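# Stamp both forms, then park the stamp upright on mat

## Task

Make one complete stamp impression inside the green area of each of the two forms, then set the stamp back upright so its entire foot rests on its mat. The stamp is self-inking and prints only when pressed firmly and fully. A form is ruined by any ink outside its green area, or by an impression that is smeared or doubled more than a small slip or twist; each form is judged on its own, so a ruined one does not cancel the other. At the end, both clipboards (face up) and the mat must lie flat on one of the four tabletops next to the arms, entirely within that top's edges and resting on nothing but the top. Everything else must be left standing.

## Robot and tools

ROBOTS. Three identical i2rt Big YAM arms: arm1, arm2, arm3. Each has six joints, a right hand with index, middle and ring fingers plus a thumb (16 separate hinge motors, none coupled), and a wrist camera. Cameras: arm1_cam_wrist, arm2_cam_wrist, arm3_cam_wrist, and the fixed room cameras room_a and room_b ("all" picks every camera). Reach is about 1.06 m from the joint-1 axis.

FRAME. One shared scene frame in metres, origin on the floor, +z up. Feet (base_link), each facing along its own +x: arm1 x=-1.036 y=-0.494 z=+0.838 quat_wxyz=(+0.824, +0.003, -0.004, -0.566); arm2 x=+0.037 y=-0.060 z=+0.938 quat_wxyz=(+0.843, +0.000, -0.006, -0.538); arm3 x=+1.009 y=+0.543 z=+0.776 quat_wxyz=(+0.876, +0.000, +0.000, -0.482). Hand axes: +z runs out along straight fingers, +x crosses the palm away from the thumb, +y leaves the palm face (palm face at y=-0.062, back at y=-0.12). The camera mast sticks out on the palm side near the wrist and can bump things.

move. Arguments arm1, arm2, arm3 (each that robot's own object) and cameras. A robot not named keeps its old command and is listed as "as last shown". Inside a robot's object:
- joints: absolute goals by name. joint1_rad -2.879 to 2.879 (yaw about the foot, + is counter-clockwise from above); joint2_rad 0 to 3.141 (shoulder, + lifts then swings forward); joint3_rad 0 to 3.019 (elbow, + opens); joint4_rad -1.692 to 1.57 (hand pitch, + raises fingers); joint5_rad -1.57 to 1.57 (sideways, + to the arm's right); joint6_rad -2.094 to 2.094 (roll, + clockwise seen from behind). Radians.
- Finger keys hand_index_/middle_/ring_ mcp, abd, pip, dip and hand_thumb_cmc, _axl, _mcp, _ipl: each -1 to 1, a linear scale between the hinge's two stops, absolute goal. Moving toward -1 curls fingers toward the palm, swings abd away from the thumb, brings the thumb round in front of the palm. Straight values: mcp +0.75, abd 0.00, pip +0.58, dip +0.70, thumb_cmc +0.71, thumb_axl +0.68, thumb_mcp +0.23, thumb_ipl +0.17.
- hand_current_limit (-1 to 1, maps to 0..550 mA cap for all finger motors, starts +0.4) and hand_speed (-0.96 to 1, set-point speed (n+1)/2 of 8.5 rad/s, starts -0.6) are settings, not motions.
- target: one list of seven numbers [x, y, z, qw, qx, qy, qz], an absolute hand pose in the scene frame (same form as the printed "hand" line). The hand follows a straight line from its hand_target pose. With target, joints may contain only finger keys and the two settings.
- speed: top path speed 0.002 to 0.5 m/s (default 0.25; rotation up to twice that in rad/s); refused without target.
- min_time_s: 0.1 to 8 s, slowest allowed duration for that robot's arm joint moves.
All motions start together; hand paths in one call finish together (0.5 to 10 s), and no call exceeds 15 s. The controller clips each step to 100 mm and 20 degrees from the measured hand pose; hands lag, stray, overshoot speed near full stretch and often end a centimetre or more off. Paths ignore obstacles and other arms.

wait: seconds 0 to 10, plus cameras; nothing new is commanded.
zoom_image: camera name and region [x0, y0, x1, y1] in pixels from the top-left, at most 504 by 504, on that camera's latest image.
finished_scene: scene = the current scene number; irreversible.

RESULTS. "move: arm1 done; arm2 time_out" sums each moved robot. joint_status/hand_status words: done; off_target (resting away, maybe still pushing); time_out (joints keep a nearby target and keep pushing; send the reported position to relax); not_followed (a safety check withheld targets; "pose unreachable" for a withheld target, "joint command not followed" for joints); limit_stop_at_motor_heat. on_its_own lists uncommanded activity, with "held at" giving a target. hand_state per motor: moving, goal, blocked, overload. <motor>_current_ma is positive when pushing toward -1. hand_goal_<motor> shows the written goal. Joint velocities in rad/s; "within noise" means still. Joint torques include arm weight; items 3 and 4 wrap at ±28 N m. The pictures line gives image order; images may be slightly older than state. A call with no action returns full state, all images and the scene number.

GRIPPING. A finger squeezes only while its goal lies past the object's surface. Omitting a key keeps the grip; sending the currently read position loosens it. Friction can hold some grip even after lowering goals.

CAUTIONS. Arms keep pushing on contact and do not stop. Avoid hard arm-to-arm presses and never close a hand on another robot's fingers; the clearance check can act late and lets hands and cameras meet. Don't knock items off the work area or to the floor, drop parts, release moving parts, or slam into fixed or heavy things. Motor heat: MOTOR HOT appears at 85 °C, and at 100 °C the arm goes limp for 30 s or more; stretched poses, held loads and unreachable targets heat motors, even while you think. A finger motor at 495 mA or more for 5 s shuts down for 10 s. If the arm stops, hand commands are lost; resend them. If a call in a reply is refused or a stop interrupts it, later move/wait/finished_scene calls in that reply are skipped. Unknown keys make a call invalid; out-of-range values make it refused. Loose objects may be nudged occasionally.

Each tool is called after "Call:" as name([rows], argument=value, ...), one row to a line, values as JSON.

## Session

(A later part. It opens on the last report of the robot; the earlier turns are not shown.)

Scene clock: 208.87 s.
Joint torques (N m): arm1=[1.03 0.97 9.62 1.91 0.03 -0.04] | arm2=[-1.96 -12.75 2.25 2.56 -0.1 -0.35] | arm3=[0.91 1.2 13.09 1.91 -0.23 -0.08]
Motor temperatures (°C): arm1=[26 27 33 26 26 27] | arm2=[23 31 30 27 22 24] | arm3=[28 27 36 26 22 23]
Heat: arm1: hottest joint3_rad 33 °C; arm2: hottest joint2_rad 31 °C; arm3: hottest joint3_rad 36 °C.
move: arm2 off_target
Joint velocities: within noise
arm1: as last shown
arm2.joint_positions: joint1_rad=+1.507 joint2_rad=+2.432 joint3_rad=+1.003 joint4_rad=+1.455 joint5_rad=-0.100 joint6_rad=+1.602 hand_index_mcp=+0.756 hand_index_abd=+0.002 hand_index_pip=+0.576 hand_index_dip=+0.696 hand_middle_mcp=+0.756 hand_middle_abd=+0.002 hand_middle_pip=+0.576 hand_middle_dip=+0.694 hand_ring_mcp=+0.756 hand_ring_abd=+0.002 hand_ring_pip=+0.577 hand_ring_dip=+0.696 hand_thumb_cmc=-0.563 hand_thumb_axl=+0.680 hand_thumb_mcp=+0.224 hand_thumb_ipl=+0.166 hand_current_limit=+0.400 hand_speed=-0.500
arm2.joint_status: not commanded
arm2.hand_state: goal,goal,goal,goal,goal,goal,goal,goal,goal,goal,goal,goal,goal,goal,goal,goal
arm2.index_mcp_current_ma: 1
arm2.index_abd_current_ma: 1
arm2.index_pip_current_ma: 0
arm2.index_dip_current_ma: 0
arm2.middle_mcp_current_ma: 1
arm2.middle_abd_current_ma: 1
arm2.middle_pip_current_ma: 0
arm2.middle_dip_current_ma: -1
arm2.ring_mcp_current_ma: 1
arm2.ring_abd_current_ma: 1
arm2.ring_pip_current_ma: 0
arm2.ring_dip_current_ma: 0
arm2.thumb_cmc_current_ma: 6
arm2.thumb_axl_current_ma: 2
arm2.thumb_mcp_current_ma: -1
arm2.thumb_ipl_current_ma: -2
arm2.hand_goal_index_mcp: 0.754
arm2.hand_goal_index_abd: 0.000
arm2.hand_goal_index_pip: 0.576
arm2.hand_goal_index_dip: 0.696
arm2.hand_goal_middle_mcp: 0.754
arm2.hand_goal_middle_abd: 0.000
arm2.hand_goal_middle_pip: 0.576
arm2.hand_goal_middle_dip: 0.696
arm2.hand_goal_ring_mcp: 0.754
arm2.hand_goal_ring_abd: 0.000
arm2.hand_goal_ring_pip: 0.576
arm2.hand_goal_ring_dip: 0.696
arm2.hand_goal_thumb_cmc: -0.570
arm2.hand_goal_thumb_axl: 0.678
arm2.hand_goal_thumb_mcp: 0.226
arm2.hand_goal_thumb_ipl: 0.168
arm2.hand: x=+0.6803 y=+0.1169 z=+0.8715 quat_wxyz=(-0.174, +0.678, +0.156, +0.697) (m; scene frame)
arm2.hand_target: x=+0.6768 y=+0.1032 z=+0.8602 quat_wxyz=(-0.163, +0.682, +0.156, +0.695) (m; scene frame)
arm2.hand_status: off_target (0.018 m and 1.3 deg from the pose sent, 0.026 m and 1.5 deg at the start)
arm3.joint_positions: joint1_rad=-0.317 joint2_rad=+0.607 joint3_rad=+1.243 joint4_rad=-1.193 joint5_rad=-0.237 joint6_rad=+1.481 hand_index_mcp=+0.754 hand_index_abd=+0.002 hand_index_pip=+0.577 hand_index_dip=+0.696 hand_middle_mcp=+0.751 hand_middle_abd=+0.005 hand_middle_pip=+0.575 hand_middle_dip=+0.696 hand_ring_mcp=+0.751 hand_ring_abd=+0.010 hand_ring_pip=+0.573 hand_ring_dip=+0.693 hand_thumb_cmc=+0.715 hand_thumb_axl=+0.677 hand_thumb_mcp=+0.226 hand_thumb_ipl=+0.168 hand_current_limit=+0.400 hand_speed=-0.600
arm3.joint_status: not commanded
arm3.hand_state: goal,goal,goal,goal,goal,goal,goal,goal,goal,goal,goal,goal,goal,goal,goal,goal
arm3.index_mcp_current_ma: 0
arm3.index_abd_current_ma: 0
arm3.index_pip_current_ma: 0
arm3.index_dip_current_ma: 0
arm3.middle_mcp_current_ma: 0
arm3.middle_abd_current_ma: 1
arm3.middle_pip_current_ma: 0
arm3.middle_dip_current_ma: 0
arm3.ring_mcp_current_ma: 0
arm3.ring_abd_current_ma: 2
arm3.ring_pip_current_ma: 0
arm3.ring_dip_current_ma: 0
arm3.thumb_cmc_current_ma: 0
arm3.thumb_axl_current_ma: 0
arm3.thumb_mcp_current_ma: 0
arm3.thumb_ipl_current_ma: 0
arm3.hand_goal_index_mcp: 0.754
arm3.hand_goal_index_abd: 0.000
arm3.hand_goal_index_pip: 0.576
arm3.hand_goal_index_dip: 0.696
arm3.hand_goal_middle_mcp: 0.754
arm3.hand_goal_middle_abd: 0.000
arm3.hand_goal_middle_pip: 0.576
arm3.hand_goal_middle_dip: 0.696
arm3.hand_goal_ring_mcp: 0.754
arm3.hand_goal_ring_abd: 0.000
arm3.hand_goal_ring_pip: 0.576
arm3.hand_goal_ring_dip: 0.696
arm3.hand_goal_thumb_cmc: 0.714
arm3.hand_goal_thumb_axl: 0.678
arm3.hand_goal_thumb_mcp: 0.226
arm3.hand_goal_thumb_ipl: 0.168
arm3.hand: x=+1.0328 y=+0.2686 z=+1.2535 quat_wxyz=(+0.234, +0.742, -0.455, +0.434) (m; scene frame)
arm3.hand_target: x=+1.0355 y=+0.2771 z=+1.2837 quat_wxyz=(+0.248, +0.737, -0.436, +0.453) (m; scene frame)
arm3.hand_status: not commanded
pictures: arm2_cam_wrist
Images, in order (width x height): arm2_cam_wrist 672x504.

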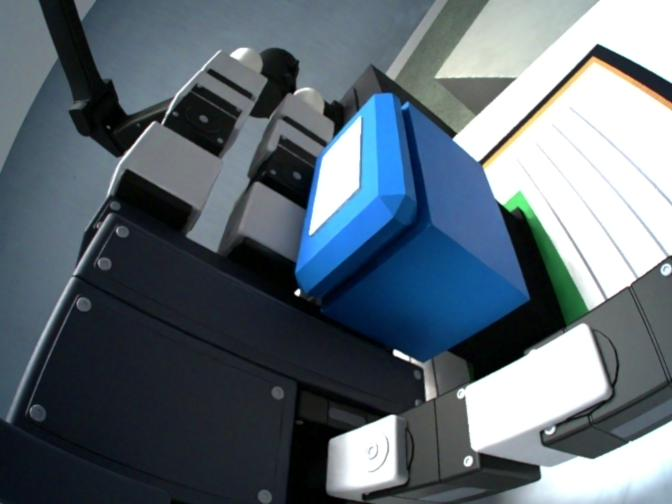

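Call:
move(arm2={"joints": {"hand_speed": -0.85, "hand_thumb_mcp": -0.39, "hand_thumb_ipl": -0.42}}, cameras=["arm2_cam_wrist"])

Call:
move(arm2={"target": [0.677, 0.115, 0.98, 0.1633, -0.6818, -0.1558, -0.6955], "speed": 0.1}, cameras=["arm2_cam_wrist", "room_a", "room_b"])

Call:
zoom_image(camera="room_b", region=[390, 180, 480, 290])

Scene clock: 211.40 s.
Joint torques (N m): arm1=[1.08 1.03 9.62 1.91 0.03 -0.04] | arm2=[-1.9 -12.81 2.32 2.59 -0.09 -0.32] | arm3=[1.08 0.5 13.05 2 -0.27 -0.14]
Motor temperatures (°C): arm1=[26 27 33 26 26 27] | arm2=[23 31 30 27 22 24] | arm3=[28 27 37 26 22 23]
Heat: arm1: hottest joint3_rad 33 °C; arm2: hottest joint2_rad 31 °C; arm3: hottest joint3_rad 37 °C.
move: arm2 off_target
Joint velocities: within noise
arm1, arm3: as last shown
arm2.joint_positions: joint1_rad=+1.506 joint2_rad=+2.432 joint3_rad=+1.003 joint4_rad=+1.455 joint5_rad=-0.100 joint6_rad=+1.600 hand_index_mcp=+0.753 hand_index_abd=+0.002 hand_index_pip=+0.576 hand_index_dip=+0.696 hand_middle_mcp=+0.754 hand_middle_abd=+0.002 hand_middle_pip=+0.576 hand_middle_dip=+0.694 hand_ring_mcp=+0.756 hand_ring_abd=+0.002 hand_ring_pip=+0.577 hand_ring_dip=+0.696 hand_thumb_cmc=-0.563 hand_thumb_axl=+0.682 hand_thumb_mcp=-0.260 hand_thumb_ipl=-0.322 hand_current_limit=+0.400 hand_speed=-0.850
arm2.joint_status: hand_thumb_mcp off_target (ended at -0.260, target -0.390); hand_thumb_ipl off_target (ended at -0.322, target -0.420); the others done
arm2.hand_state: goal,goal,goal,goal,goal,goal,goal,goal,goal,goal,goal,goal,goal,goal,blocked,blocked
arm2.index_mcp_current_ma: 0
arm2.index_abd_current_ma: 1
arm2.index_pip_current_ma: 0
arm2.index_dip_current_ma: 0
arm2.middle_mcp_current_ma: 0
arm2.middle_abd_current_ma: 1
arm2.middle_pip_current_ma: 0
arm2.middle_dip_current_ma: -1
arm2.ring_mcp_current_ma: 1
arm2.ring_abd_current_ma: 1
arm2.ring_pip_current_ma: 0
arm2.ring_dip_current_ma: 0
arm2.thumb_cmc_current_ma: 6
arm2.thumb_axl_current_ma: 3
arm2.thumb_mcp_current_ma: 385
arm2.thumb_ipl_current_ma: 385
arm2.hand_goal_index_mcp: 0.754
arm2.hand_goal_index_abd: 0.000
arm2.hand_goal_index_pip: 0.576
arm2.hand_goal_index_dip: 0.696
arm2.hand_goal_middle_mcp: 0.754
arm2.hand_goal_middle_abd: 0.000
arm2.hand_goal_middle_pip: 0.576
arm2.hand_goal_middle_dip: 0.696
arm2.hand_goal_ring_mcp: 0.754
arm2.hand_goal_ring_abd: 0.000
arm2.hand_goal_ring_pip: 0.576
arm2.hand_goal_ring_dip: 0.696
arm2.hand_goal_thumb_cmc: -0.570
arm2.hand_goal_thumb_axl: 0.678
arm2.hand_goal_thumb_mcp: -0.390
arm2.hand_goal_thumb_ipl: -0.420
arm2.hand: x=+0.6804 y=+0.1167 z=+0.8718 quat_wxyz=(-0.173, +0.678, +0.156, +0.697) (m; scene frame)
arm2.hand_target: x=+0.6768 y=+0.1032 z=+0.8603 quat_wxyz=(-0.163, +0.682, +0.156, +0.696) (m; scene frame)
arm2.hand_status: not commanded
pictures: arm2_cam_wrist
Images, in order (width x height): arm2_cam_wrist 672x504.

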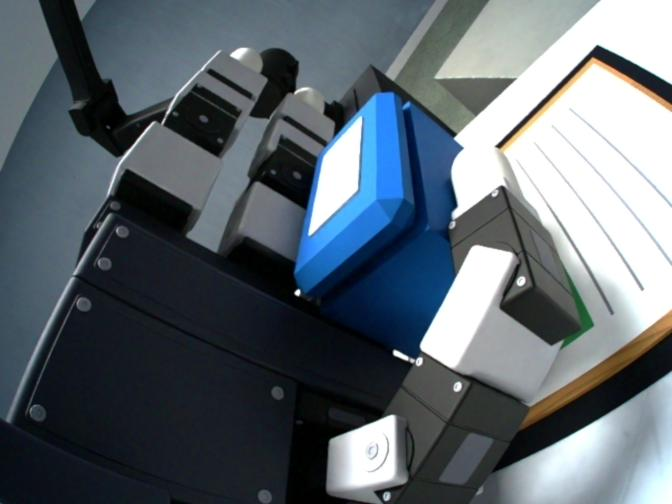

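Scene clock: 213.37 s.
Joint torques (N m): arm1=[1.08 1.03 9.62 1.89 0.03 -0.04] | arm2=[-0.15 -15.44 3.99 1.92 0.15 -0.31] | arm3=[1.08 0.62 13.03 2.02 -0.27 -0.11]
Motor temperatures (°C): arm1=[26 27 33 26 26 27] | arm2=[23 31 30 27 22 24] | arm3=[28 27 37 26 22 23]
Heat: arm1: hottest joint3_rad 33 °C; arm2: hottest joint2_rad 31 °C; arm3: hottest joint3_rad 37 °C.
move: arm2 off_target
Joint velocities: within noise
arm1.joint_positions: joint1_rad=+1.491 joint2_rad=+0.596 joint3_rad=+1.412 joint4_rad=-1.322 joint5_rad=+0.085 joint6_rad=+1.563 hand_index_mcp=+0.755 hand_index_abd=+0.001 hand_index_pip=+0.577 hand_index_dip=+0.696 hand_middle_mcp=+0.755 hand_middle_abd=+0.001 hand_middle_pip=+0.577 hand_middle_dip=+0.696 hand_ring_mcp=+0.755 hand_ring_abd=+0.001 hand_ring_pip=+0.577 hand_ring_dip=+0.696 hand_thumb_cmc=+0.716 hand_thumb_axl=+0.677 hand_thumb_mcp=+0.226 hand_thumb_ipl=+0.168 hand_current_limit=+0.400 hand_speed=-0.600
arm1.joint_status: not commanded
arm1.hand_state: goal,goal,goal,goal,goal,goal,goal,goal,goal,goal,goal,goal,goal,goal,goal,goal
arm1.index_mcp_current_ma: 1
arm1.index_abd_current_ma: 1
arm1.index_pip_current_ma: 1
arm1.index_dip_current_ma: 0
arm1.middle_mcp_current_ma: 1
arm1.middle_abd_current_ma: 1
arm1.middle_pip_current_ma: 1
arm1.middle_dip_current_ma: 0
arm1.ring_mcp_current_ma: 1
arm1.ring_abd_current_ma: 1
arm1.ring_pip_current_ma: 1
arm1.ring_dip_current_ma: 0
arm1.thumb_cmc_current_ma: 2
arm1.thumb_axl_current_ma: -1
arm1.thumb_mcp_current_ma: 0
arm1.thumb_ipl_current_ma: 0
arm1.hand_goal_index_mcp: 0.754
arm1.hand_goal_index_abd: 0.000
arm1.hand_goal_index_pip: 0.576
arm1.hand_goal_index_dip: 0.696
arm1.hand_goal_middle_mcp: 0.754
arm1.hand_goal_middle_abd: 0.000
arm1.hand_goal_middle_pip: 0.576
arm1.hand_goal_middle_dip: 0.696
arm1.hand_goal_ring_mcp: 0.754
arm1.hand_goal_ring_abd: 0.000
arm1.hand_goal_ring_pip: 0.576
arm1.hand_goal_ring_dip: 0.696
arm1.hand_goal_thumb_cmc: 0.714
arm1.hand_goal_thumb_axl: 0.678
arm1.hand_goal_thumb_mcp: 0.226
arm1.hand_goal_thumb_ipl: 0.168
arm1.hand: x=-0.8141 y=-0.5320 z=+1.3829 quat_wxyz=(-0.034, +0.852, +0.105, +0.512) (m; scene frame)
arm1.hand_target: x=-0.8162 y=-0.5304 z=+1.3947 quat_wxyz=(-0.041, +0.844, +0.104, +0.524) (m; scene frame)
arm1.hand_status: not commanded
arm2.joint_positions: joint1_rad=+1.506 joint2_rad=+2.146 joint3_rad=+0.893 joint4_rad=+1.246 joint5_rad=-0.085 joint6_rad=+1.599 hand_index_mcp=+0.751 hand_index_abd=+0.002 hand_index_pip=+0.576 hand_index_dip=+0.696 hand_middle_mcp=+0.753 hand_middle_abd=+0.002 hand_middle_pip=+0.576 hand_middle_dip=+0.694 hand_ring_mcp=+0.756 hand_ring_abd=+0.002 hand_ring_pip=+0.577 hand_ring_dip=+0.696 hand_thumb_cmc=-0.563 hand_thumb_axl=+0.682 hand_thumb_mcp=-0.260 hand_thumb_ipl=-0.323 hand_current_limit=+0.400 hand_speed=-0.850
arm2.joint_status: not commanded
arm2.hand_state: goal,goal,goal,goal,goal,goal,goal,goal,goal,goal,goal,goal,goal,goal,blocked,blocked
arm2.index_mcp_current_ma: -1
arm2.index_abd_current_ma: 1
arm2.index_pip_current_ma: 0
arm2.index_dip_current_ma: 0
arm2.middle_mcp_current_ma: 0
arm2.middle_abd_current_ma: 1
arm2.middle_pip_current_ma: 0
arm2.middle_dip_current_ma: -1
arm2.ring_mcp_current_ma: 1
arm2.ring_abd_current_ma: 1
arm2.ring_pip_current_ma: 0
arm2.ring_dip_current_ma: 0
arm2.thumb_cmc_current_ma: 6
arm2.thumb_axl_current_ma: 4
arm2.thumb_mcp_current_ma: 385
arm2.thumb_ipl_current_ma: 385
arm2.hand_goal_index_mcp: 0.754
arm2.hand_goal_index_abd: 0.000
arm2.hand_goal_index_pip: 0.576
arm2.hand_goal_index_dip: 0.696
arm2.hand_goal_middle_mcp: 0.754
arm2.hand_goal_middle_abd: 0.000
arm2.hand_goal_middle_pip: 0.576
arm2.hand_goal_middle_dip: 0.696
arm2.hand_goal_ring_mcp: 0.754
arm2.hand_goal_ring_abd: 0.000
arm2.hand_goal_ring_pip: 0.576
arm2.hand_goal_ring_dip: 0.696
arm2.hand_goal_thumb_cmc: -0.570
arm2.hand_goal_thumb_axl: 0.678
arm2.hand_goal_thumb_mcp: -0.390
arm2.hand_goal_thumb_ipl: -0.420
arm2.hand: x=+0.6759 y=+0.1130 z=+0.9646 quat_wxyz=(-0.166, +0.690, +0.153, +0.687) (m; scene frame)
arm2.hand_target: x=+0.6770 y=+0.1150 z=+0.9798 quat_wxyz=(-0.163, +0.682, +0.156, +0.696) (m; scene frame)
arm2.hand_status: off_target (0.016 m and 1.4 deg from the pose sent, 0.108 m and 1.2 deg at the start)
arm3: as last shown
pictures: arm2_cam_wrist, room_a, room_b
Images, in order (width x height): arm2_cam_wrist 672x504, room_a 672x504, room_b 672x504.

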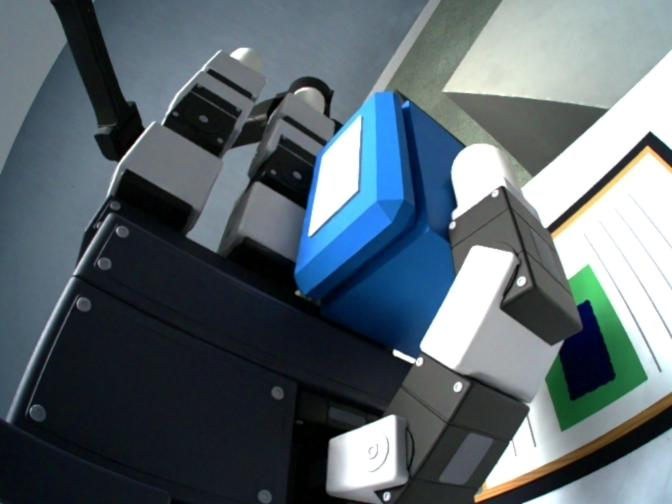

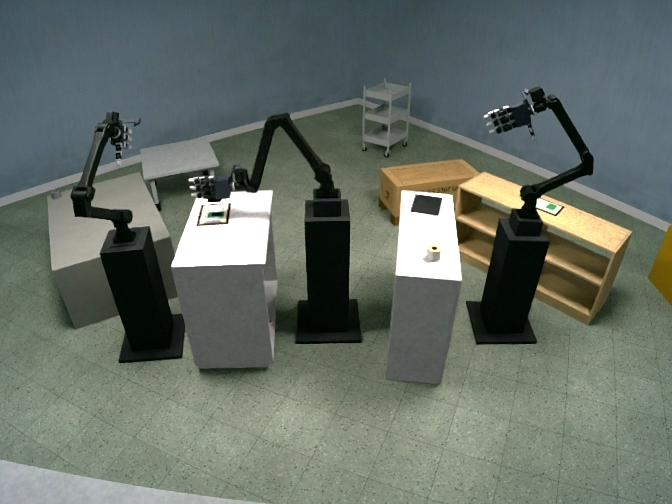

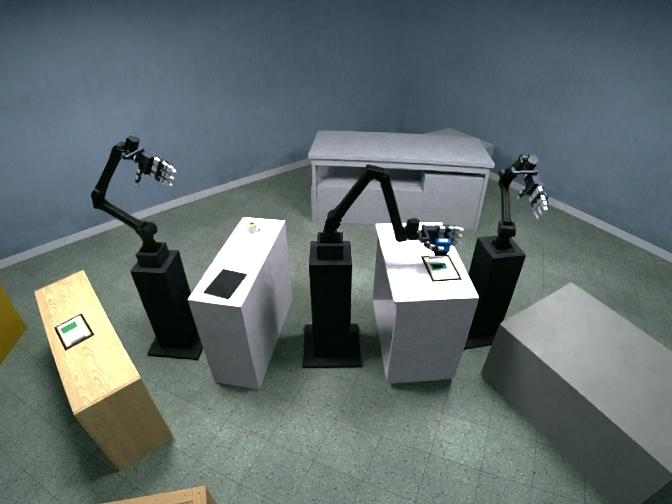

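Scaled by 4.582 from the camera's 672x504 image, which has a finer 960x720 frame.

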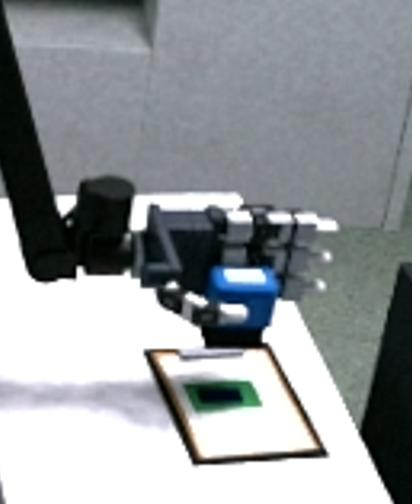

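Call:
zoom_image(camera="arm2_cam_wrist", region=[500, 220, 672, 450])

Scaled by 2.191 from the camera's 672x504 image, which has a finer 960x720 frame.

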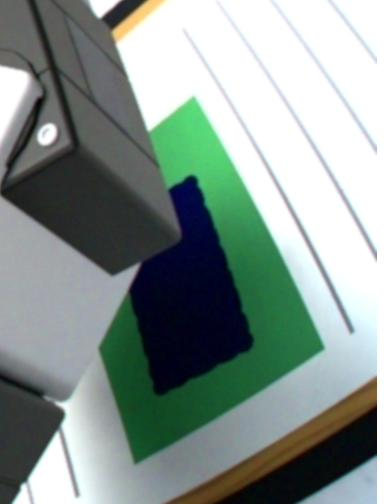

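Call:
move(arm2={"joints": {"joint2_rad": 1.2, "joint3_rad": 0.9, "joint4_rad": 0.3}, "min_time_s": 4})

Call:
move(arm2={"joints": {"joint1_rad": -1.3, "joint5_rad": 0.0}, "min_time_s": 6}, cameras=["arm2_cam_wrist", "arm1_cam_wrist", "room_a", "room_b"])

Scene clock: 220.13 s.
Joint torques (N m): arm1=[1.03 1.03 9.62 1.89 0.03 -0.04] | arm2=[0.03 -8.76 9.36 1.91 0.15 -0.31] | arm3=[0.79 0.44 13.05 1.98 -0.25 -0.1]
Motor temperatures (°C): arm1=[26 27 33 26 26 27] | arm2=[23 31 30 27 22 24] | arm3=[28 27 37 26 22 23]
Heat: arm1: hottest joint3_rad 33 °C; arm2: hottest joint2_rad 31 °C; arm3: hottest joint3_rad 37 °C.
move: arm2 done
Joint velocities: within noise
arm1, arm3: as last shown
arm2.joint_positions: joint1_rad=+1.506 joint2_rad=+1.218 joint3_rad=+0.893 joint4_rad=+0.301 joint5_rad=-0.085 joint6_rad=+1.599 hand_index_mcp=+0.751 hand_index_abd=+0.002 hand_index_pip=+0.576 hand_index_dip=+0.696 hand_middle_mcp=+0.753 hand_middle_abd=+0.002 hand_middle_pip=+0.576 hand_middle_dip=+0.694 hand_ring_mcp=+0.756 hand_ring_abd=+0.002 hand_ring_pip=+0.577 hand_ring_dip=+0.696 hand_thumb_cmc=-0.563 hand_thumb_axl=+0.682 hand_thumb_mcp=-0.260 hand_thumb_ipl=-0.323 hand_current_limit=+0.400 hand_speed=-0.850
arm2.joint_status: all done
arm2.hand_state: goal,goal,goal,goal,goal,goal,goal,goal,goal,goal,goal,goal,goal,goal,blocked,blocked
arm2.index_mcp_current_ma: -1
arm2.index_abd_current_ma: 1
arm2.index_pip_current_ma: 0
arm2.index_dip_current_ma: 0
arm2.middle_mcp_current_ma: 0
arm2.middle_abd_current_ma: 1
arm2.middle_pip_current_ma: 0
arm2.middle_dip_current_ma: -1
arm2.ring_mcp_current_ma: 1
arm2.ring_abd_current_ma: 1
arm2.ring_pip_current_ma: 0
arm2.ring_dip_current_ma: 0
arm2.thumb_cmc_current_ma: 6
arm2.thumb_axl_current_ma: 4
arm2.thumb_mcp_current_ma: 385
arm2.thumb_ipl_current_ma: 385
arm2.hand_goal_index_mcp: 0.754
arm2.hand_goal_index_abd: 0.000
arm2.hand_goal_index_pip: 0.576
arm2.hand_goal_index_dip: 0.696
arm2.hand_goal_middle_mcp: 0.754
arm2.hand_goal_middle_abd: 0.000
arm2.hand_goal_middle_pip: 0.576
arm2.hand_goal_middle_dip: 0.696
arm2.hand_goal_ring_mcp: 0.754
arm2.hand_goal_ring_abd: 0.000
arm2.hand_goal_ring_pip: 0.576
arm2.hand_goal_ring_dip: 0.696
arm2.hand_goal_thumb_cmc: -0.570
arm2.hand_goal_thumb_axl: 0.678
arm2.hand_goal_thumb_mcp: -0.390
arm2.hand_goal_thumb_ipl: -0.420
arm2.hand: x=+0.5904 y=+0.0831 z=+1.2983 quat_wxyz=(-0.165, +0.697, +0.154, +0.681) (m; scene frame)
arm2.hand_target: x=+0.5869 y=+0.0831 z=+1.3132 quat_wxyz=(-0.163, +0.687, +0.156, +0.691) (m; scene frame)
arm2.hand_status: not commanded
pictures: none

Scene clock: 226.60 s.
Joint torques (N m): arm1=[1.08 0.97 9.63 1.91 0.03 -0.04] | arm2=[-0.56 -8.82 9.32 1.91 -0.05 -0.31] | arm3=[1.26 1.38 13.08 2.03 -0.24 -0.14]
Motor temperatures (°C): arm1=[26 27 33 26 26 27] | arm2=[23 31 30 27 22 24] | arm3=[28 27 37 26 22 23]
Heat: arm1: hottest joint3_rad 33 °C; arm2: hottest joint2_rad 31 °C; arm3: hottest joint3_rad 37 °C.
move: arm2 done
Joint velocities: within noise
arm1, arm3: as last shown
arm2.joint_positions: joint1_rad=-1.295 joint2_rad=+1.218 joint3_rad=+0.893 joint4_rad=+0.301 joint5_rad=+0.001 joint6_rad=+1.599 hand_index_mcp=+0.751 hand_index_abd=+0.002 hand_index_pip=+0.576 hand_index_dip=+0.696 hand_middle_mcp=+0.753 hand_middle_abd=+0.002 hand_middle_pip=+0.576 hand_middle_dip=+0.694 hand_ring_mcp=+0.755 hand_ring_abd=+0.002 hand_ring_pip=+0.577 hand_ring_dip=+0.696 hand_thumb_cmc=-0.563 hand_thumb_axl=+0.682 hand_thumb_mcp=-0.260 hand_thumb_ipl=-0.324 hand_current_limit=+0.400 hand_speed=-0.850
arm2.joint_status: all done
arm2.hand_state: goal,goal,goal,goal,goal,goal,goal,goal,goal,goal,goal,goal,goal,goal,blocked,blocked
arm2.index_mcp_current_ma: -2
arm2.index_abd_current_ma: 1
arm2.index_pip_current_ma: 0
arm2.index_dip_current_ma: 0
arm2.middle_mcp_current_ma: 0
arm2.middle_abd_current_ma: 1
arm2.middle_pip_current_ma: 0
arm2.middle_dip_current_ma: -1
arm2.ring_mcp_current_ma: 0
arm2.ring_abd_current_ma: 1
arm2.ring_pip_current_ma: 0
arm2.ring_dip_current_ma: 0
arm2.thumb_cmc_current_ma: 6
arm2.thumb_axl_current_ma: 4
arm2.thumb_mcp_current_ma: 385
arm2.thumb_ipl_current_ma: 385
arm2.hand_goal_index_mcp: 0.754
arm2.hand_goal_index_abd: 0.000
arm2.hand_goal_index_pip: 0.576
arm2.hand_goal_index_dip: 0.696
arm2.hand_goal_middle_mcp: 0.754
arm2.hand_goal_middle_abd: 0.000
arm2.hand_goal_middle_pip: 0.576
arm2.hand_goal_middle_dip: 0.696
arm2.hand_goal_ring_mcp: 0.754
arm2.hand_goal_ring_abd: 0.000
arm2.hand_goal_ring_pip: 0.576
arm2.hand_goal_ring_dip: 0.696
arm2.hand_goal_thumb_cmc: -0.570
arm2.hand_goal_thumb_axl: 0.678
arm2.hand_goal_thumb_mcp: -0.390
arm2.hand_goal_thumb_ipl: -0.420
arm2.hand: x=-0.4490 y=-0.3620 z=+1.2907 quat_wxyz=(+0.649, +0.236, -0.677, +0.255) (m; scene frame)
arm2.hand_target: x=-0.4485 y=-0.3570 z=+1.3054 quat_wxyz=(+0.659, +0.235, -0.668, +0.253) (m; scene frame)
arm2.hand_status: not commanded
pictures: arm1_cam_wrist, arm2_cam_wrist, room_a, room_b
Images, in order (width x height): arm1_cam_wrist 672x504, arm2_cam_wrist 672x504, room_a 672x504, room_b 672x504.

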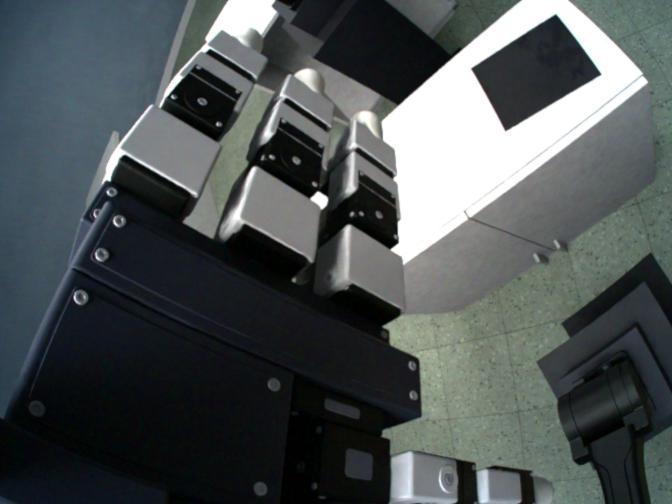

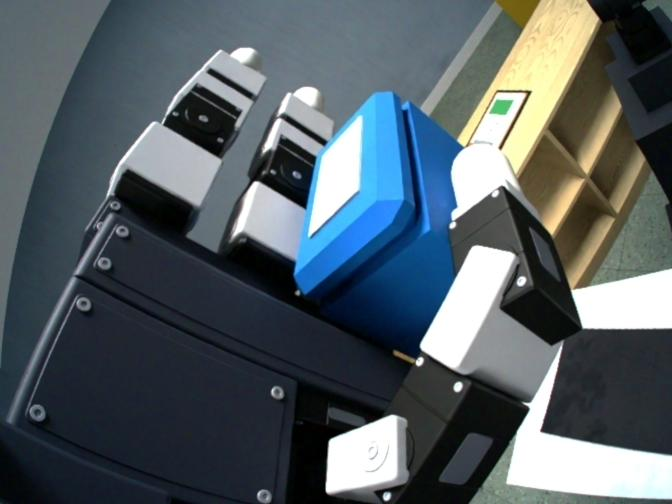

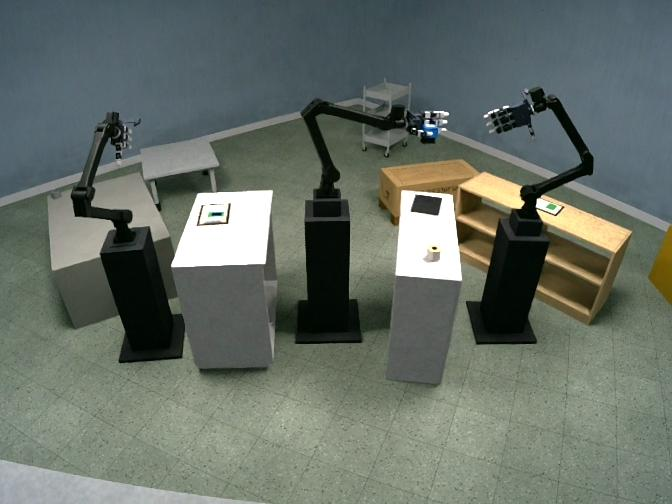

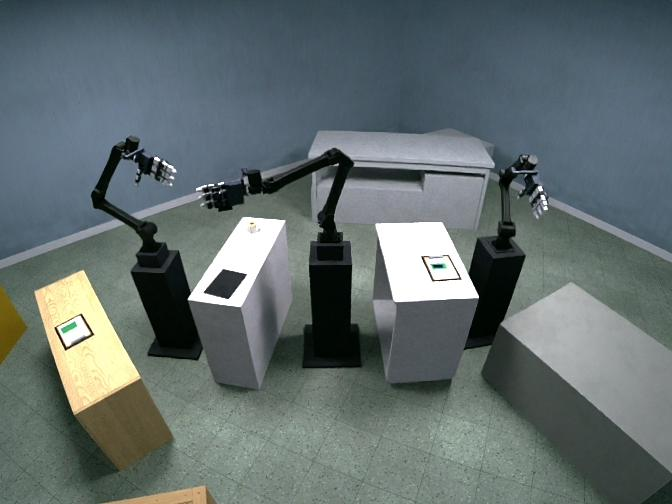

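Call:
move(arm2={"target": [-0.483, -0.453, 1.06, 0.7038, 0.1774, -0.6622, 0.1886], "speed": 0.15}, cameras=["arm2_cam_wrist", "room_a", "room_b"])

Scene clock: 231.90 s.
Joint torques (N m): arm1=[1.03 1.03 9.62 1.89 0.03 -0.04] | arm2=[1.26 -11.75 8.46 2.76 0.1 -0.41] | arm3=[0.91 0.32 12.98 2.02 -0.23 -0.1]
Motor temperatures (°C): arm1=[26 27 33 26 26 27] | arm2=[23 30 31 27 22 24] | arm3=[28 27 37 26 22 23]
Heat: arm1: hottest joint3_rad 33 °C; arm2: hottest joint3_rad 31 °C; arm3: hottest joint3_rad 37 °C.
move: arm2 off_target
Joint velocities: within noise
arm1, arm3: as last shown
arm2.joint_positions: joint1_rad=-1.155 joint2_rad=+1.936 joint3_rad=+0.885 joint4_rad=+1.066 joint5_rad=+0.337 joint6_rad=+1.558 hand_index_mcp=+0.751 hand_index_abd=+0.002 hand_index_pip=+0.576 hand_index_dip=+0.696 hand_middle_mcp=+0.753 hand_middle_abd=+0.002 hand_middle_pip=+0.576 hand_middle_dip=+0.694 hand_ring_mcp=+0.755 hand_ring_abd=+0.002 hand_ring_pip=+0.577 hand_ring_dip=+0.696 hand_thumb_cmc=-0.563 hand_thumb_axl=+0.682 hand_thumb_mcp=-0.260 hand_thumb_ipl=-0.324 hand_current_limit=+0.400 hand_speed=-0.850
arm2.joint_status: not commanded
arm2.hand_state: goal,goal,goal,goal,goal,goal,goal,goal,goal,goal,goal,goal,goal,goal,blocked,blocked
arm2.index_mcp_current_ma: -2
arm2.index_abd_current_ma: 1
arm2.index_pip_current_ma: 0
arm2.index_dip_current_ma: 0
arm2.middle_mcp_current_ma: 0
arm2.middle_abd_current_ma: 1
arm2.middle_pip_current_ma: 0
arm2.middle_dip_current_ma: -1
arm2.ring_mcp_current_ma: 0
arm2.ring_abd_current_ma: 1
arm2.ring_pip_current_ma: 0
arm2.ring_dip_current_ma: 0
arm2.thumb_cmc_current_ma: 6
arm2.thumb_axl_current_ma: 4
arm2.thumb_mcp_current_ma: 385
arm2.thumb_ipl_current_ma: 385
arm2.hand_goal_index_mcp: 0.754
arm2.hand_goal_index_abd: 0.000
arm2.hand_goal_index_pip: 0.576
arm2.hand_goal_index_dip: 0.696
arm2.hand_goal_middle_mcp: 0.754
arm2.hand_goal_middle_abd: 0.000
arm2.hand_goal_middle_pip: 0.576
arm2.hand_goal_middle_dip: 0.696
arm2.hand_goal_ring_mcp: 0.754
arm2.hand_goal_ring_abd: 0.000
arm2.hand_goal_ring_pip: 0.576
arm2.hand_goal_ring_dip: 0.696
arm2.hand_goal_thumb_cmc: -0.570
arm2.hand_goal_thumb_axl: 0.678
arm2.hand_goal_thumb_mcp: -0.390
arm2.hand_goal_thumb_ipl: -0.420
arm2.hand: x=-0.4769 y=-0.4352 z=+1.0443 quat_wxyz=(+0.686, +0.178, -0.681, +0.181) (m; scene frame)
arm2.hand_target: x=-0.4818 y=-0.4522 z=+1.0601 quat_wxyz=(+0.703, +0.177, -0.662, +0.189) (m; scene frame)
arm2.hand_status: off_target (0.025 m and 3.1 deg from the pose sent, 0.250 m and 12.1 deg at the start)
pictures: arm2_cam_wrist, room_a, room_b
Images, in order (width x height): arm2_cam_wrist 672x504, room_a 672x504, room_b 672x504.

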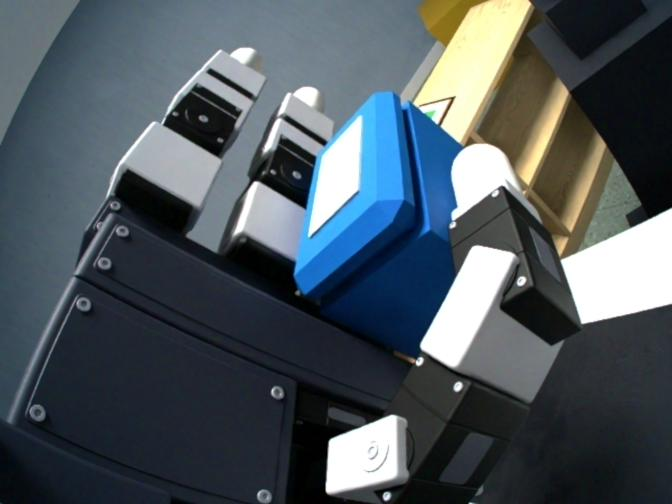

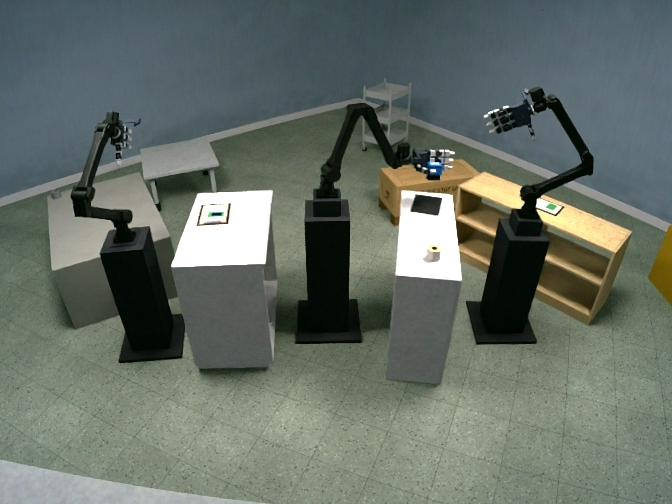

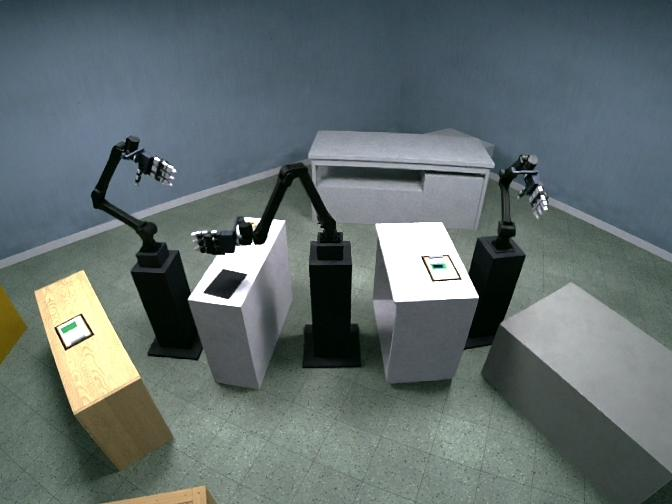

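Call:
move(arm2={"target": [-0.482, -0.472, 0.93, 0.7113, 0.1698, -0.6546, 0.1966], "speed": 0.12}, cameras=["arm2_cam_wrist", "arm1_cam_wrist", "room_a", "room_b"])

Call:
zoom_image(camera="room_a", region=[380, 150, 480, 280])

Call:
zoom_image(camera="room_b", region=[180, 200, 290, 310])

Call:
zoom_image(camera="arm1_cam_wrist", region=[400, 0, 672, 200])

Scene clock: 236.60 s.
Joint torques (N m): arm1=[1.03 1.03 9.62 1.89 0.03 -0.04] | arm2=[1.49 -13.63 5.89 2.74 0.07 -0.36] | arm3=[0.91 0.85 12.98 2.02 -0.22 -0.12]
Motor temperatures (°C): arm1=[26 27 33 26 26 27] | arm2=[23 31 31 27 22 24] | arm3=[28 27 37 26 22 23]
Heat: arm1: hottest joint3_rad 33 °C; arm2: hottest joint2_rad 31 °C; arm3: hottest joint3_rad 37 °C.
move: arm2 off_target
Joint velocities: within noise
arm1, arm3: as last shown
arm2.joint_positions: joint1_rad=-1.135 joint2_rad=+2.307 joint3_rad=+1.009 joint4_rad=+1.352 joint5_rad=+0.357 joint6_rad=+1.558 hand_index_mcp=+0.751 hand_index_abd=+0.002 hand_index_pip=+0.576 hand_index_dip=+0.696 hand_middle_mcp=+0.753 hand_middle_abd=+0.002 hand_middle_pip=+0.576 hand_middle_dip=+0.694 hand_ring_mcp=+0.755 hand_ring_abd=+0.002 hand_ring_pip=+0.577 hand_ring_dip=+0.696 hand_thumb_cmc=-0.563 hand_thumb_axl=+0.682 hand_thumb_mcp=-0.260 hand_thumb_ipl=-0.324 hand_current_limit=+0.400 hand_speed=-0.850
arm2.joint_status: not commanded
arm2.hand_state: goal,goal,goal,goal,goal,goal,goal,goal,goal,goal,goal,goal,goal,goal,blocked,blocked
arm2.index_mcp_current_ma: -2
arm2.index_abd_current_ma: 1
arm2.index_pip_current_ma: 0
arm2.index_dip_current_ma: 0
arm2.middle_mcp_current_ma: 0
arm2.middle_abd_current_ma: 1
arm2.middle_pip_current_ma: 0
arm2.middle_dip_current_ma: -1
arm2.ring_mcp_current_ma: 0
arm2.ring_abd_current_ma: 1
arm2.ring_pip_current_ma: 0
arm2.ring_dip_current_ma: 0
arm2.thumb_cmc_current_ma: 6
arm2.thumb_axl_current_ma: 4
arm2.thumb_mcp_current_ma: 385
arm2.thumb_ipl_current_ma: 385
arm2.hand_goal_index_mcp: 0.754
arm2.hand_goal_index_abd: 0.000
arm2.hand_goal_index_pip: 0.576
arm2.hand_goal_index_dip: 0.696
arm2.hand_goal_middle_mcp: 0.754
arm2.hand_goal_middle_abd: 0.000
arm2.hand_goal_middle_pip: 0.576
arm2.hand_goal_middle_dip: 0.696
arm2.hand_goal_ring_mcp: 0.754
arm2.hand_goal_ring_abd: 0.000
arm2.hand_goal_ring_pip: 0.576
arm2.hand_goal_ring_dip: 0.696
arm2.hand_goal_thumb_cmc: -0.570
arm2.hand_goal_thumb_axl: 0.678
arm2.hand_goal_thumb_mcp: -0.390
arm2.hand_goal_thumb_ipl: -0.420
arm2.hand: x=-0.4811 y=-0.4568 z=+0.9219 quat_wxyz=(+0.698, +0.170, -0.670, +0.189) (m; scene frame)
arm2.hand_target: x=-0.4814 y=-0.4717 z=+0.9301 quat_wxyz=(+0.710, +0.169, -0.654, +0.197) (m; scene frame)
arm2.hand_status: off_target (0.017 m and 2.5 deg from the pose sent, 0.120 m and 4.6 deg at the start)
pictures: arm1_cam_wrist, arm2_cam_wrist, room_a, room_b
Images, in order (width x height): arm1_cam_wrist 672x504, arm2_cam_wrist 672x504, room_a 672x504, room_b 672x504.

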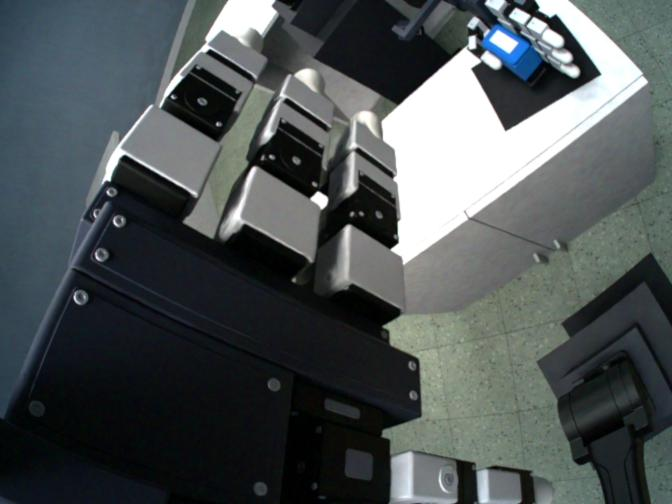

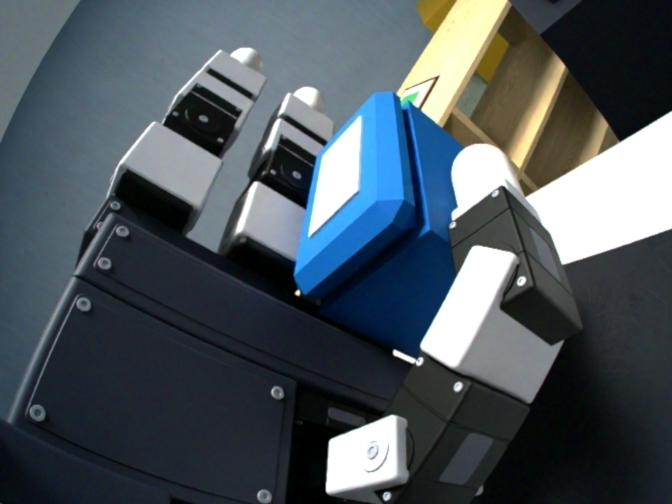

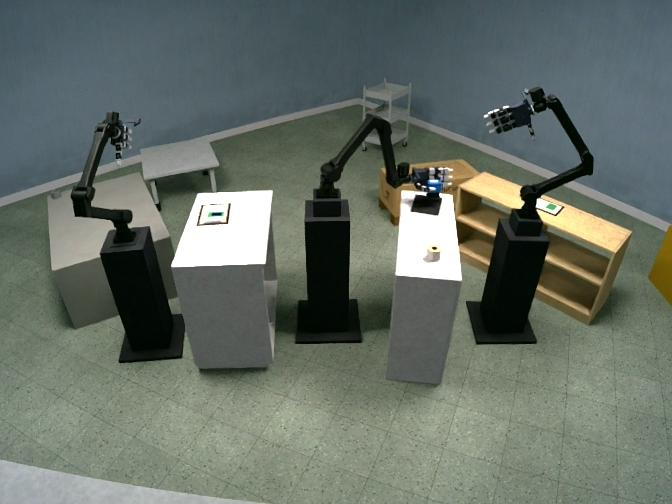

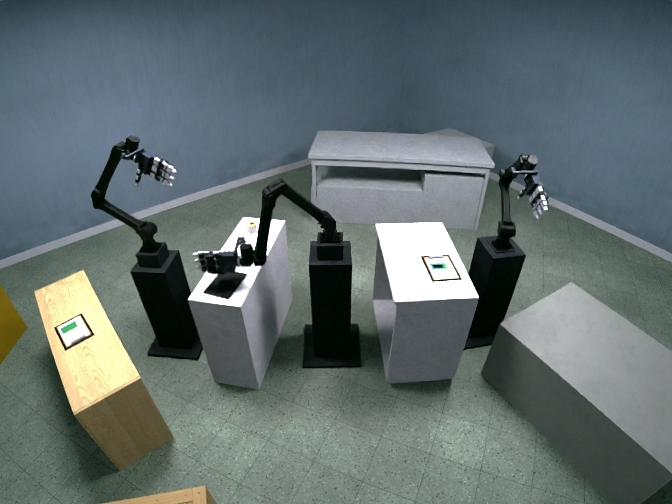

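Scaled by 3.877 from the camera's 672x504 image, which has a finer 960x720 frame.

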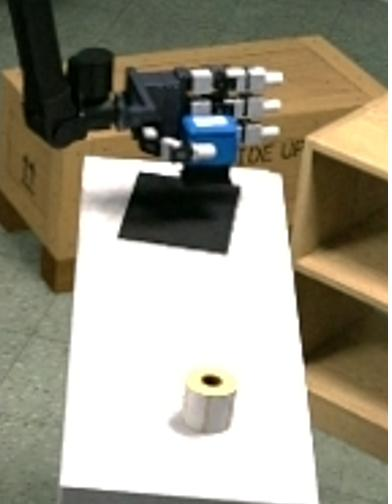

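Scaled by 4.582 from the camera's 672x504 image, which has a finer 960x720 frame.

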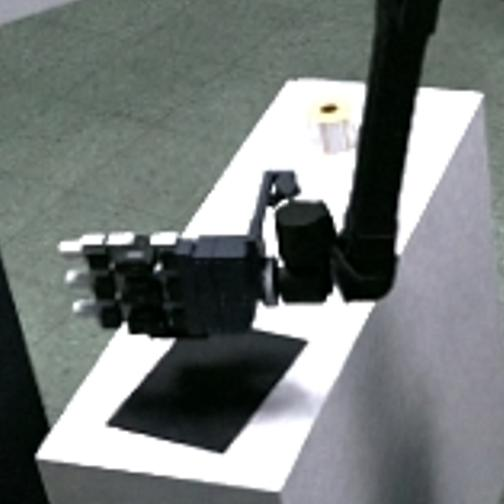

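Scaled by 1.853 from the camera's 672x504 image, which has a finer 960x720 frame.

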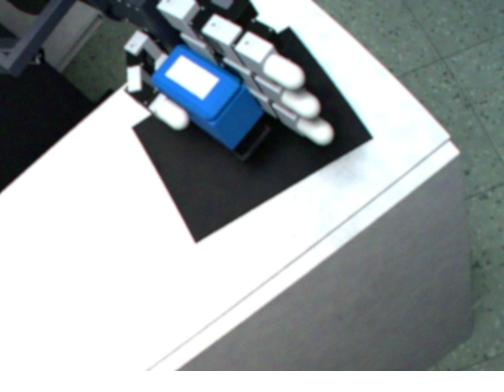

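Call:
move(arm2={"target": [-0.482, -0.477, 0.878, 0.7078, 0.1698, -0.6584, 0.1966], "speed": 0.08}, cameras=["arm2_cam_wrist", "arm1_cam_wrist", "room_a", "room_b"])

Call:
zoom_image(camera="room_a", region=[390, 160, 470, 230])

Call:
zoom_image(camera="arm1_cam_wrist", region=[440, 0, 640, 150])

Scene clock: 240.80 s.
Joint torques (N m): arm1=[1.08 0.97 9.62 1.91 0.03 -0.04] | arm2=[1.49 -13.86 5.29 2.76 0.09 -0.3] | arm3=[1.26 0.85 12.85 2.03 -0.22 -0.09]
Motor temperatures (°C): arm1=[26 27 34 26 26 27] | arm2=[23 31 31 27 22 24] | arm3=[28 27 37 26 22 23]
Heat: arm1: hottest joint3_rad 34 °C; arm2: hottest joint2_rad 31 °C; arm3: hottest joint3_rad 37 °C.
move: arm2 off_target
Joint velocities: within noise
arm1, arm3: as last shown
arm2.joint_positions: joint1_rad=-1.131 joint2_rad=+2.436 joint3_rad=+1.079 joint4_rad=+1.406 joint5_rad=+0.362 joint6_rad=+1.558 hand_index_mcp=+0.751 hand_index_abd=+0.002 hand_index_pip=+0.576 hand_index_dip=+0.696 hand_middle_mcp=+0.753 hand_middle_abd=+0.002 hand_middle_pip=+0.576 hand_middle_dip=+0.694 hand_ring_mcp=+0.755 hand_ring_abd=+0.002 hand_ring_pip=+0.577 hand_ring_dip=+0.696 hand_thumb_cmc=-0.563 hand_thumb_axl=+0.682 hand_thumb_mcp=-0.260 hand_thumb_ipl=-0.324 hand_current_limit=+0.400 hand_speed=-0.850
arm2.joint_status: not commanded
arm2.hand_state: goal,goal,goal,goal,goal,goal,goal,goal,goal,goal,goal,goal,goal,goal,blocked,blocked
arm2.index_mcp_current_ma: -2
arm2.index_abd_current_ma: 1
arm2.index_pip_current_ma: 0
arm2.index_dip_current_ma: 0
arm2.middle_mcp_current_ma: 0
arm2.middle_abd_current_ma: 1
arm2.middle_pip_current_ma: 0
arm2.middle_dip_current_ma: -1
arm2.ring_mcp_current_ma: 0
arm2.ring_abd_current_ma: 1
arm2.ring_pip_current_ma: 0
arm2.ring_dip_current_ma: 0
arm2.thumb_cmc_current_ma: 6
arm2.thumb_axl_current_ma: 4
arm2.thumb_mcp_current_ma: 385
arm2.thumb_ipl_current_ma: 385
arm2.hand_goal_index_mcp: 0.754
arm2.hand_goal_index_abd: 0.000
arm2.hand_goal_index_pip: 0.576
arm2.hand_goal_index_dip: 0.696
arm2.hand_goal_middle_mcp: 0.754
arm2.hand_goal_middle_abd: 0.000
arm2.hand_goal_middle_pip: 0.576
arm2.hand_goal_middle_dip: 0.696
arm2.hand_goal_ring_mcp: 0.754
arm2.hand_goal_ring_abd: 0.000
arm2.hand_goal_ring_pip: 0.576
arm2.hand_goal_ring_dip: 0.696
arm2.hand_goal_thumb_cmc: -0.570
arm2.hand_goal_thumb_axl: 0.678
arm2.hand_goal_thumb_mcp: -0.390
arm2.hand_goal_thumb_ipl: -0.420
arm2.hand: x=-0.4830 y=-0.4627 z=+0.8741 quat_wxyz=(+0.696, +0.170, -0.672, +0.188) (m; scene frame)
arm2.hand_target: x=-0.4816 y=-0.4766 z=+0.8781 quat_wxyz=(+0.707, +0.169, -0.658, +0.196) (m; scene frame)
arm2.hand_status: off_target (0.015 m and 2.3 deg from the pose sent, 0.048 m and 2.0 deg at the start)
pictures: arm1_cam_wrist, arm2_cam_wrist, room_a, room_b
Images, in order (width x height): arm1_cam_wrist 672x504, arm2_cam_wrist 672x504, room_a 672x504, room_b 672x504.

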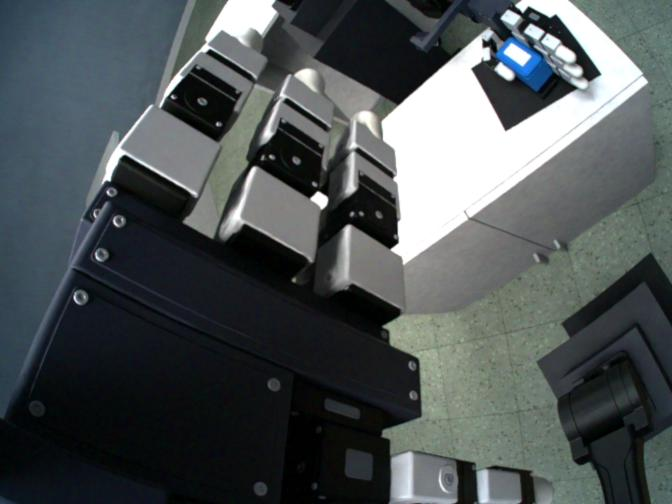

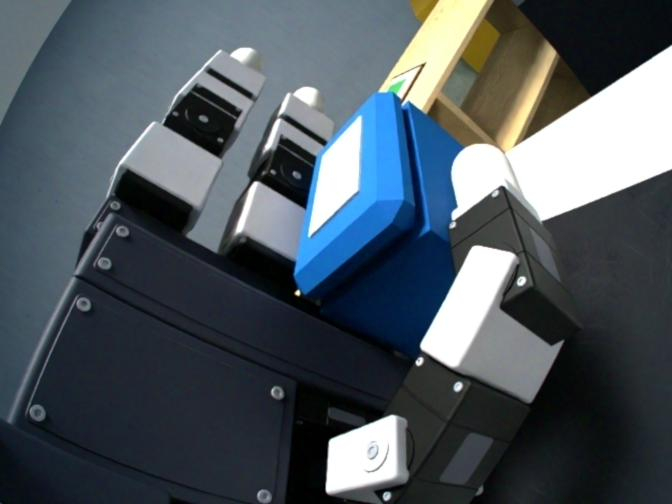

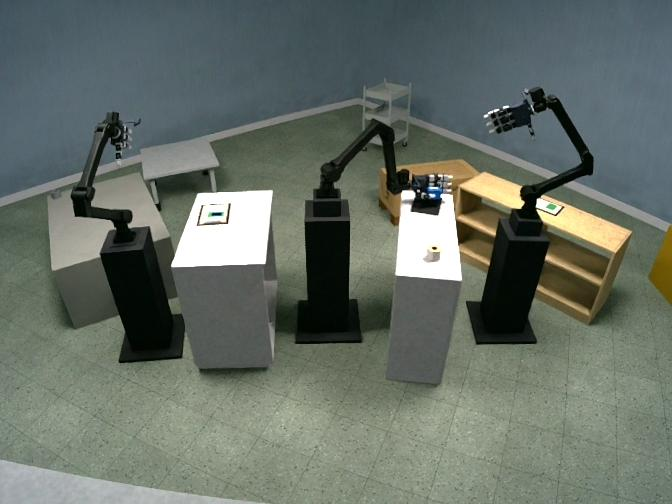

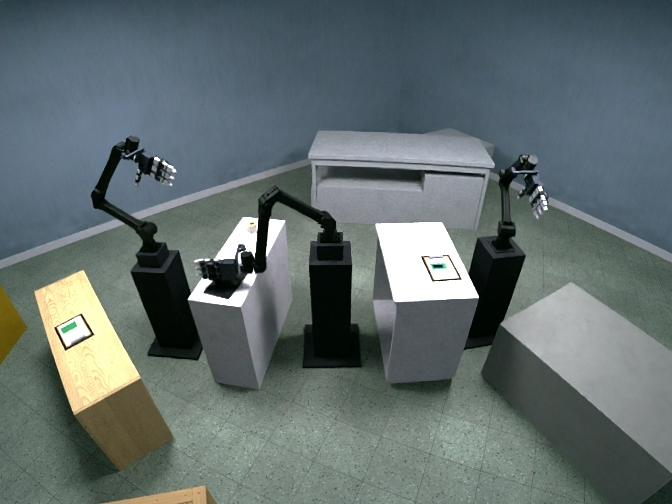

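Scaled by 6.300 from the camera's 672x504 image, which has a finer 960x720 frame.

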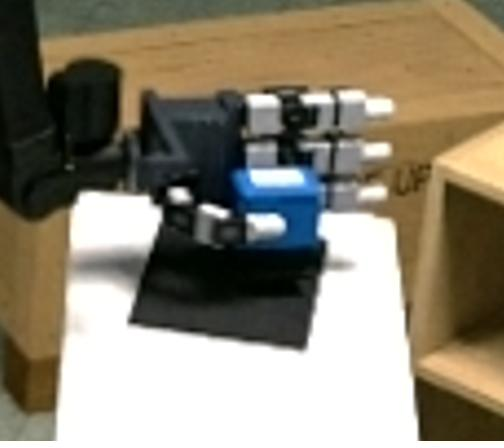

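Scaled by 2.520 from the camera's 672x504 image, which has a finer 960x720 frame.

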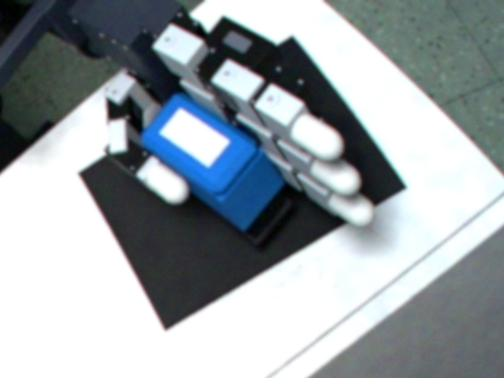

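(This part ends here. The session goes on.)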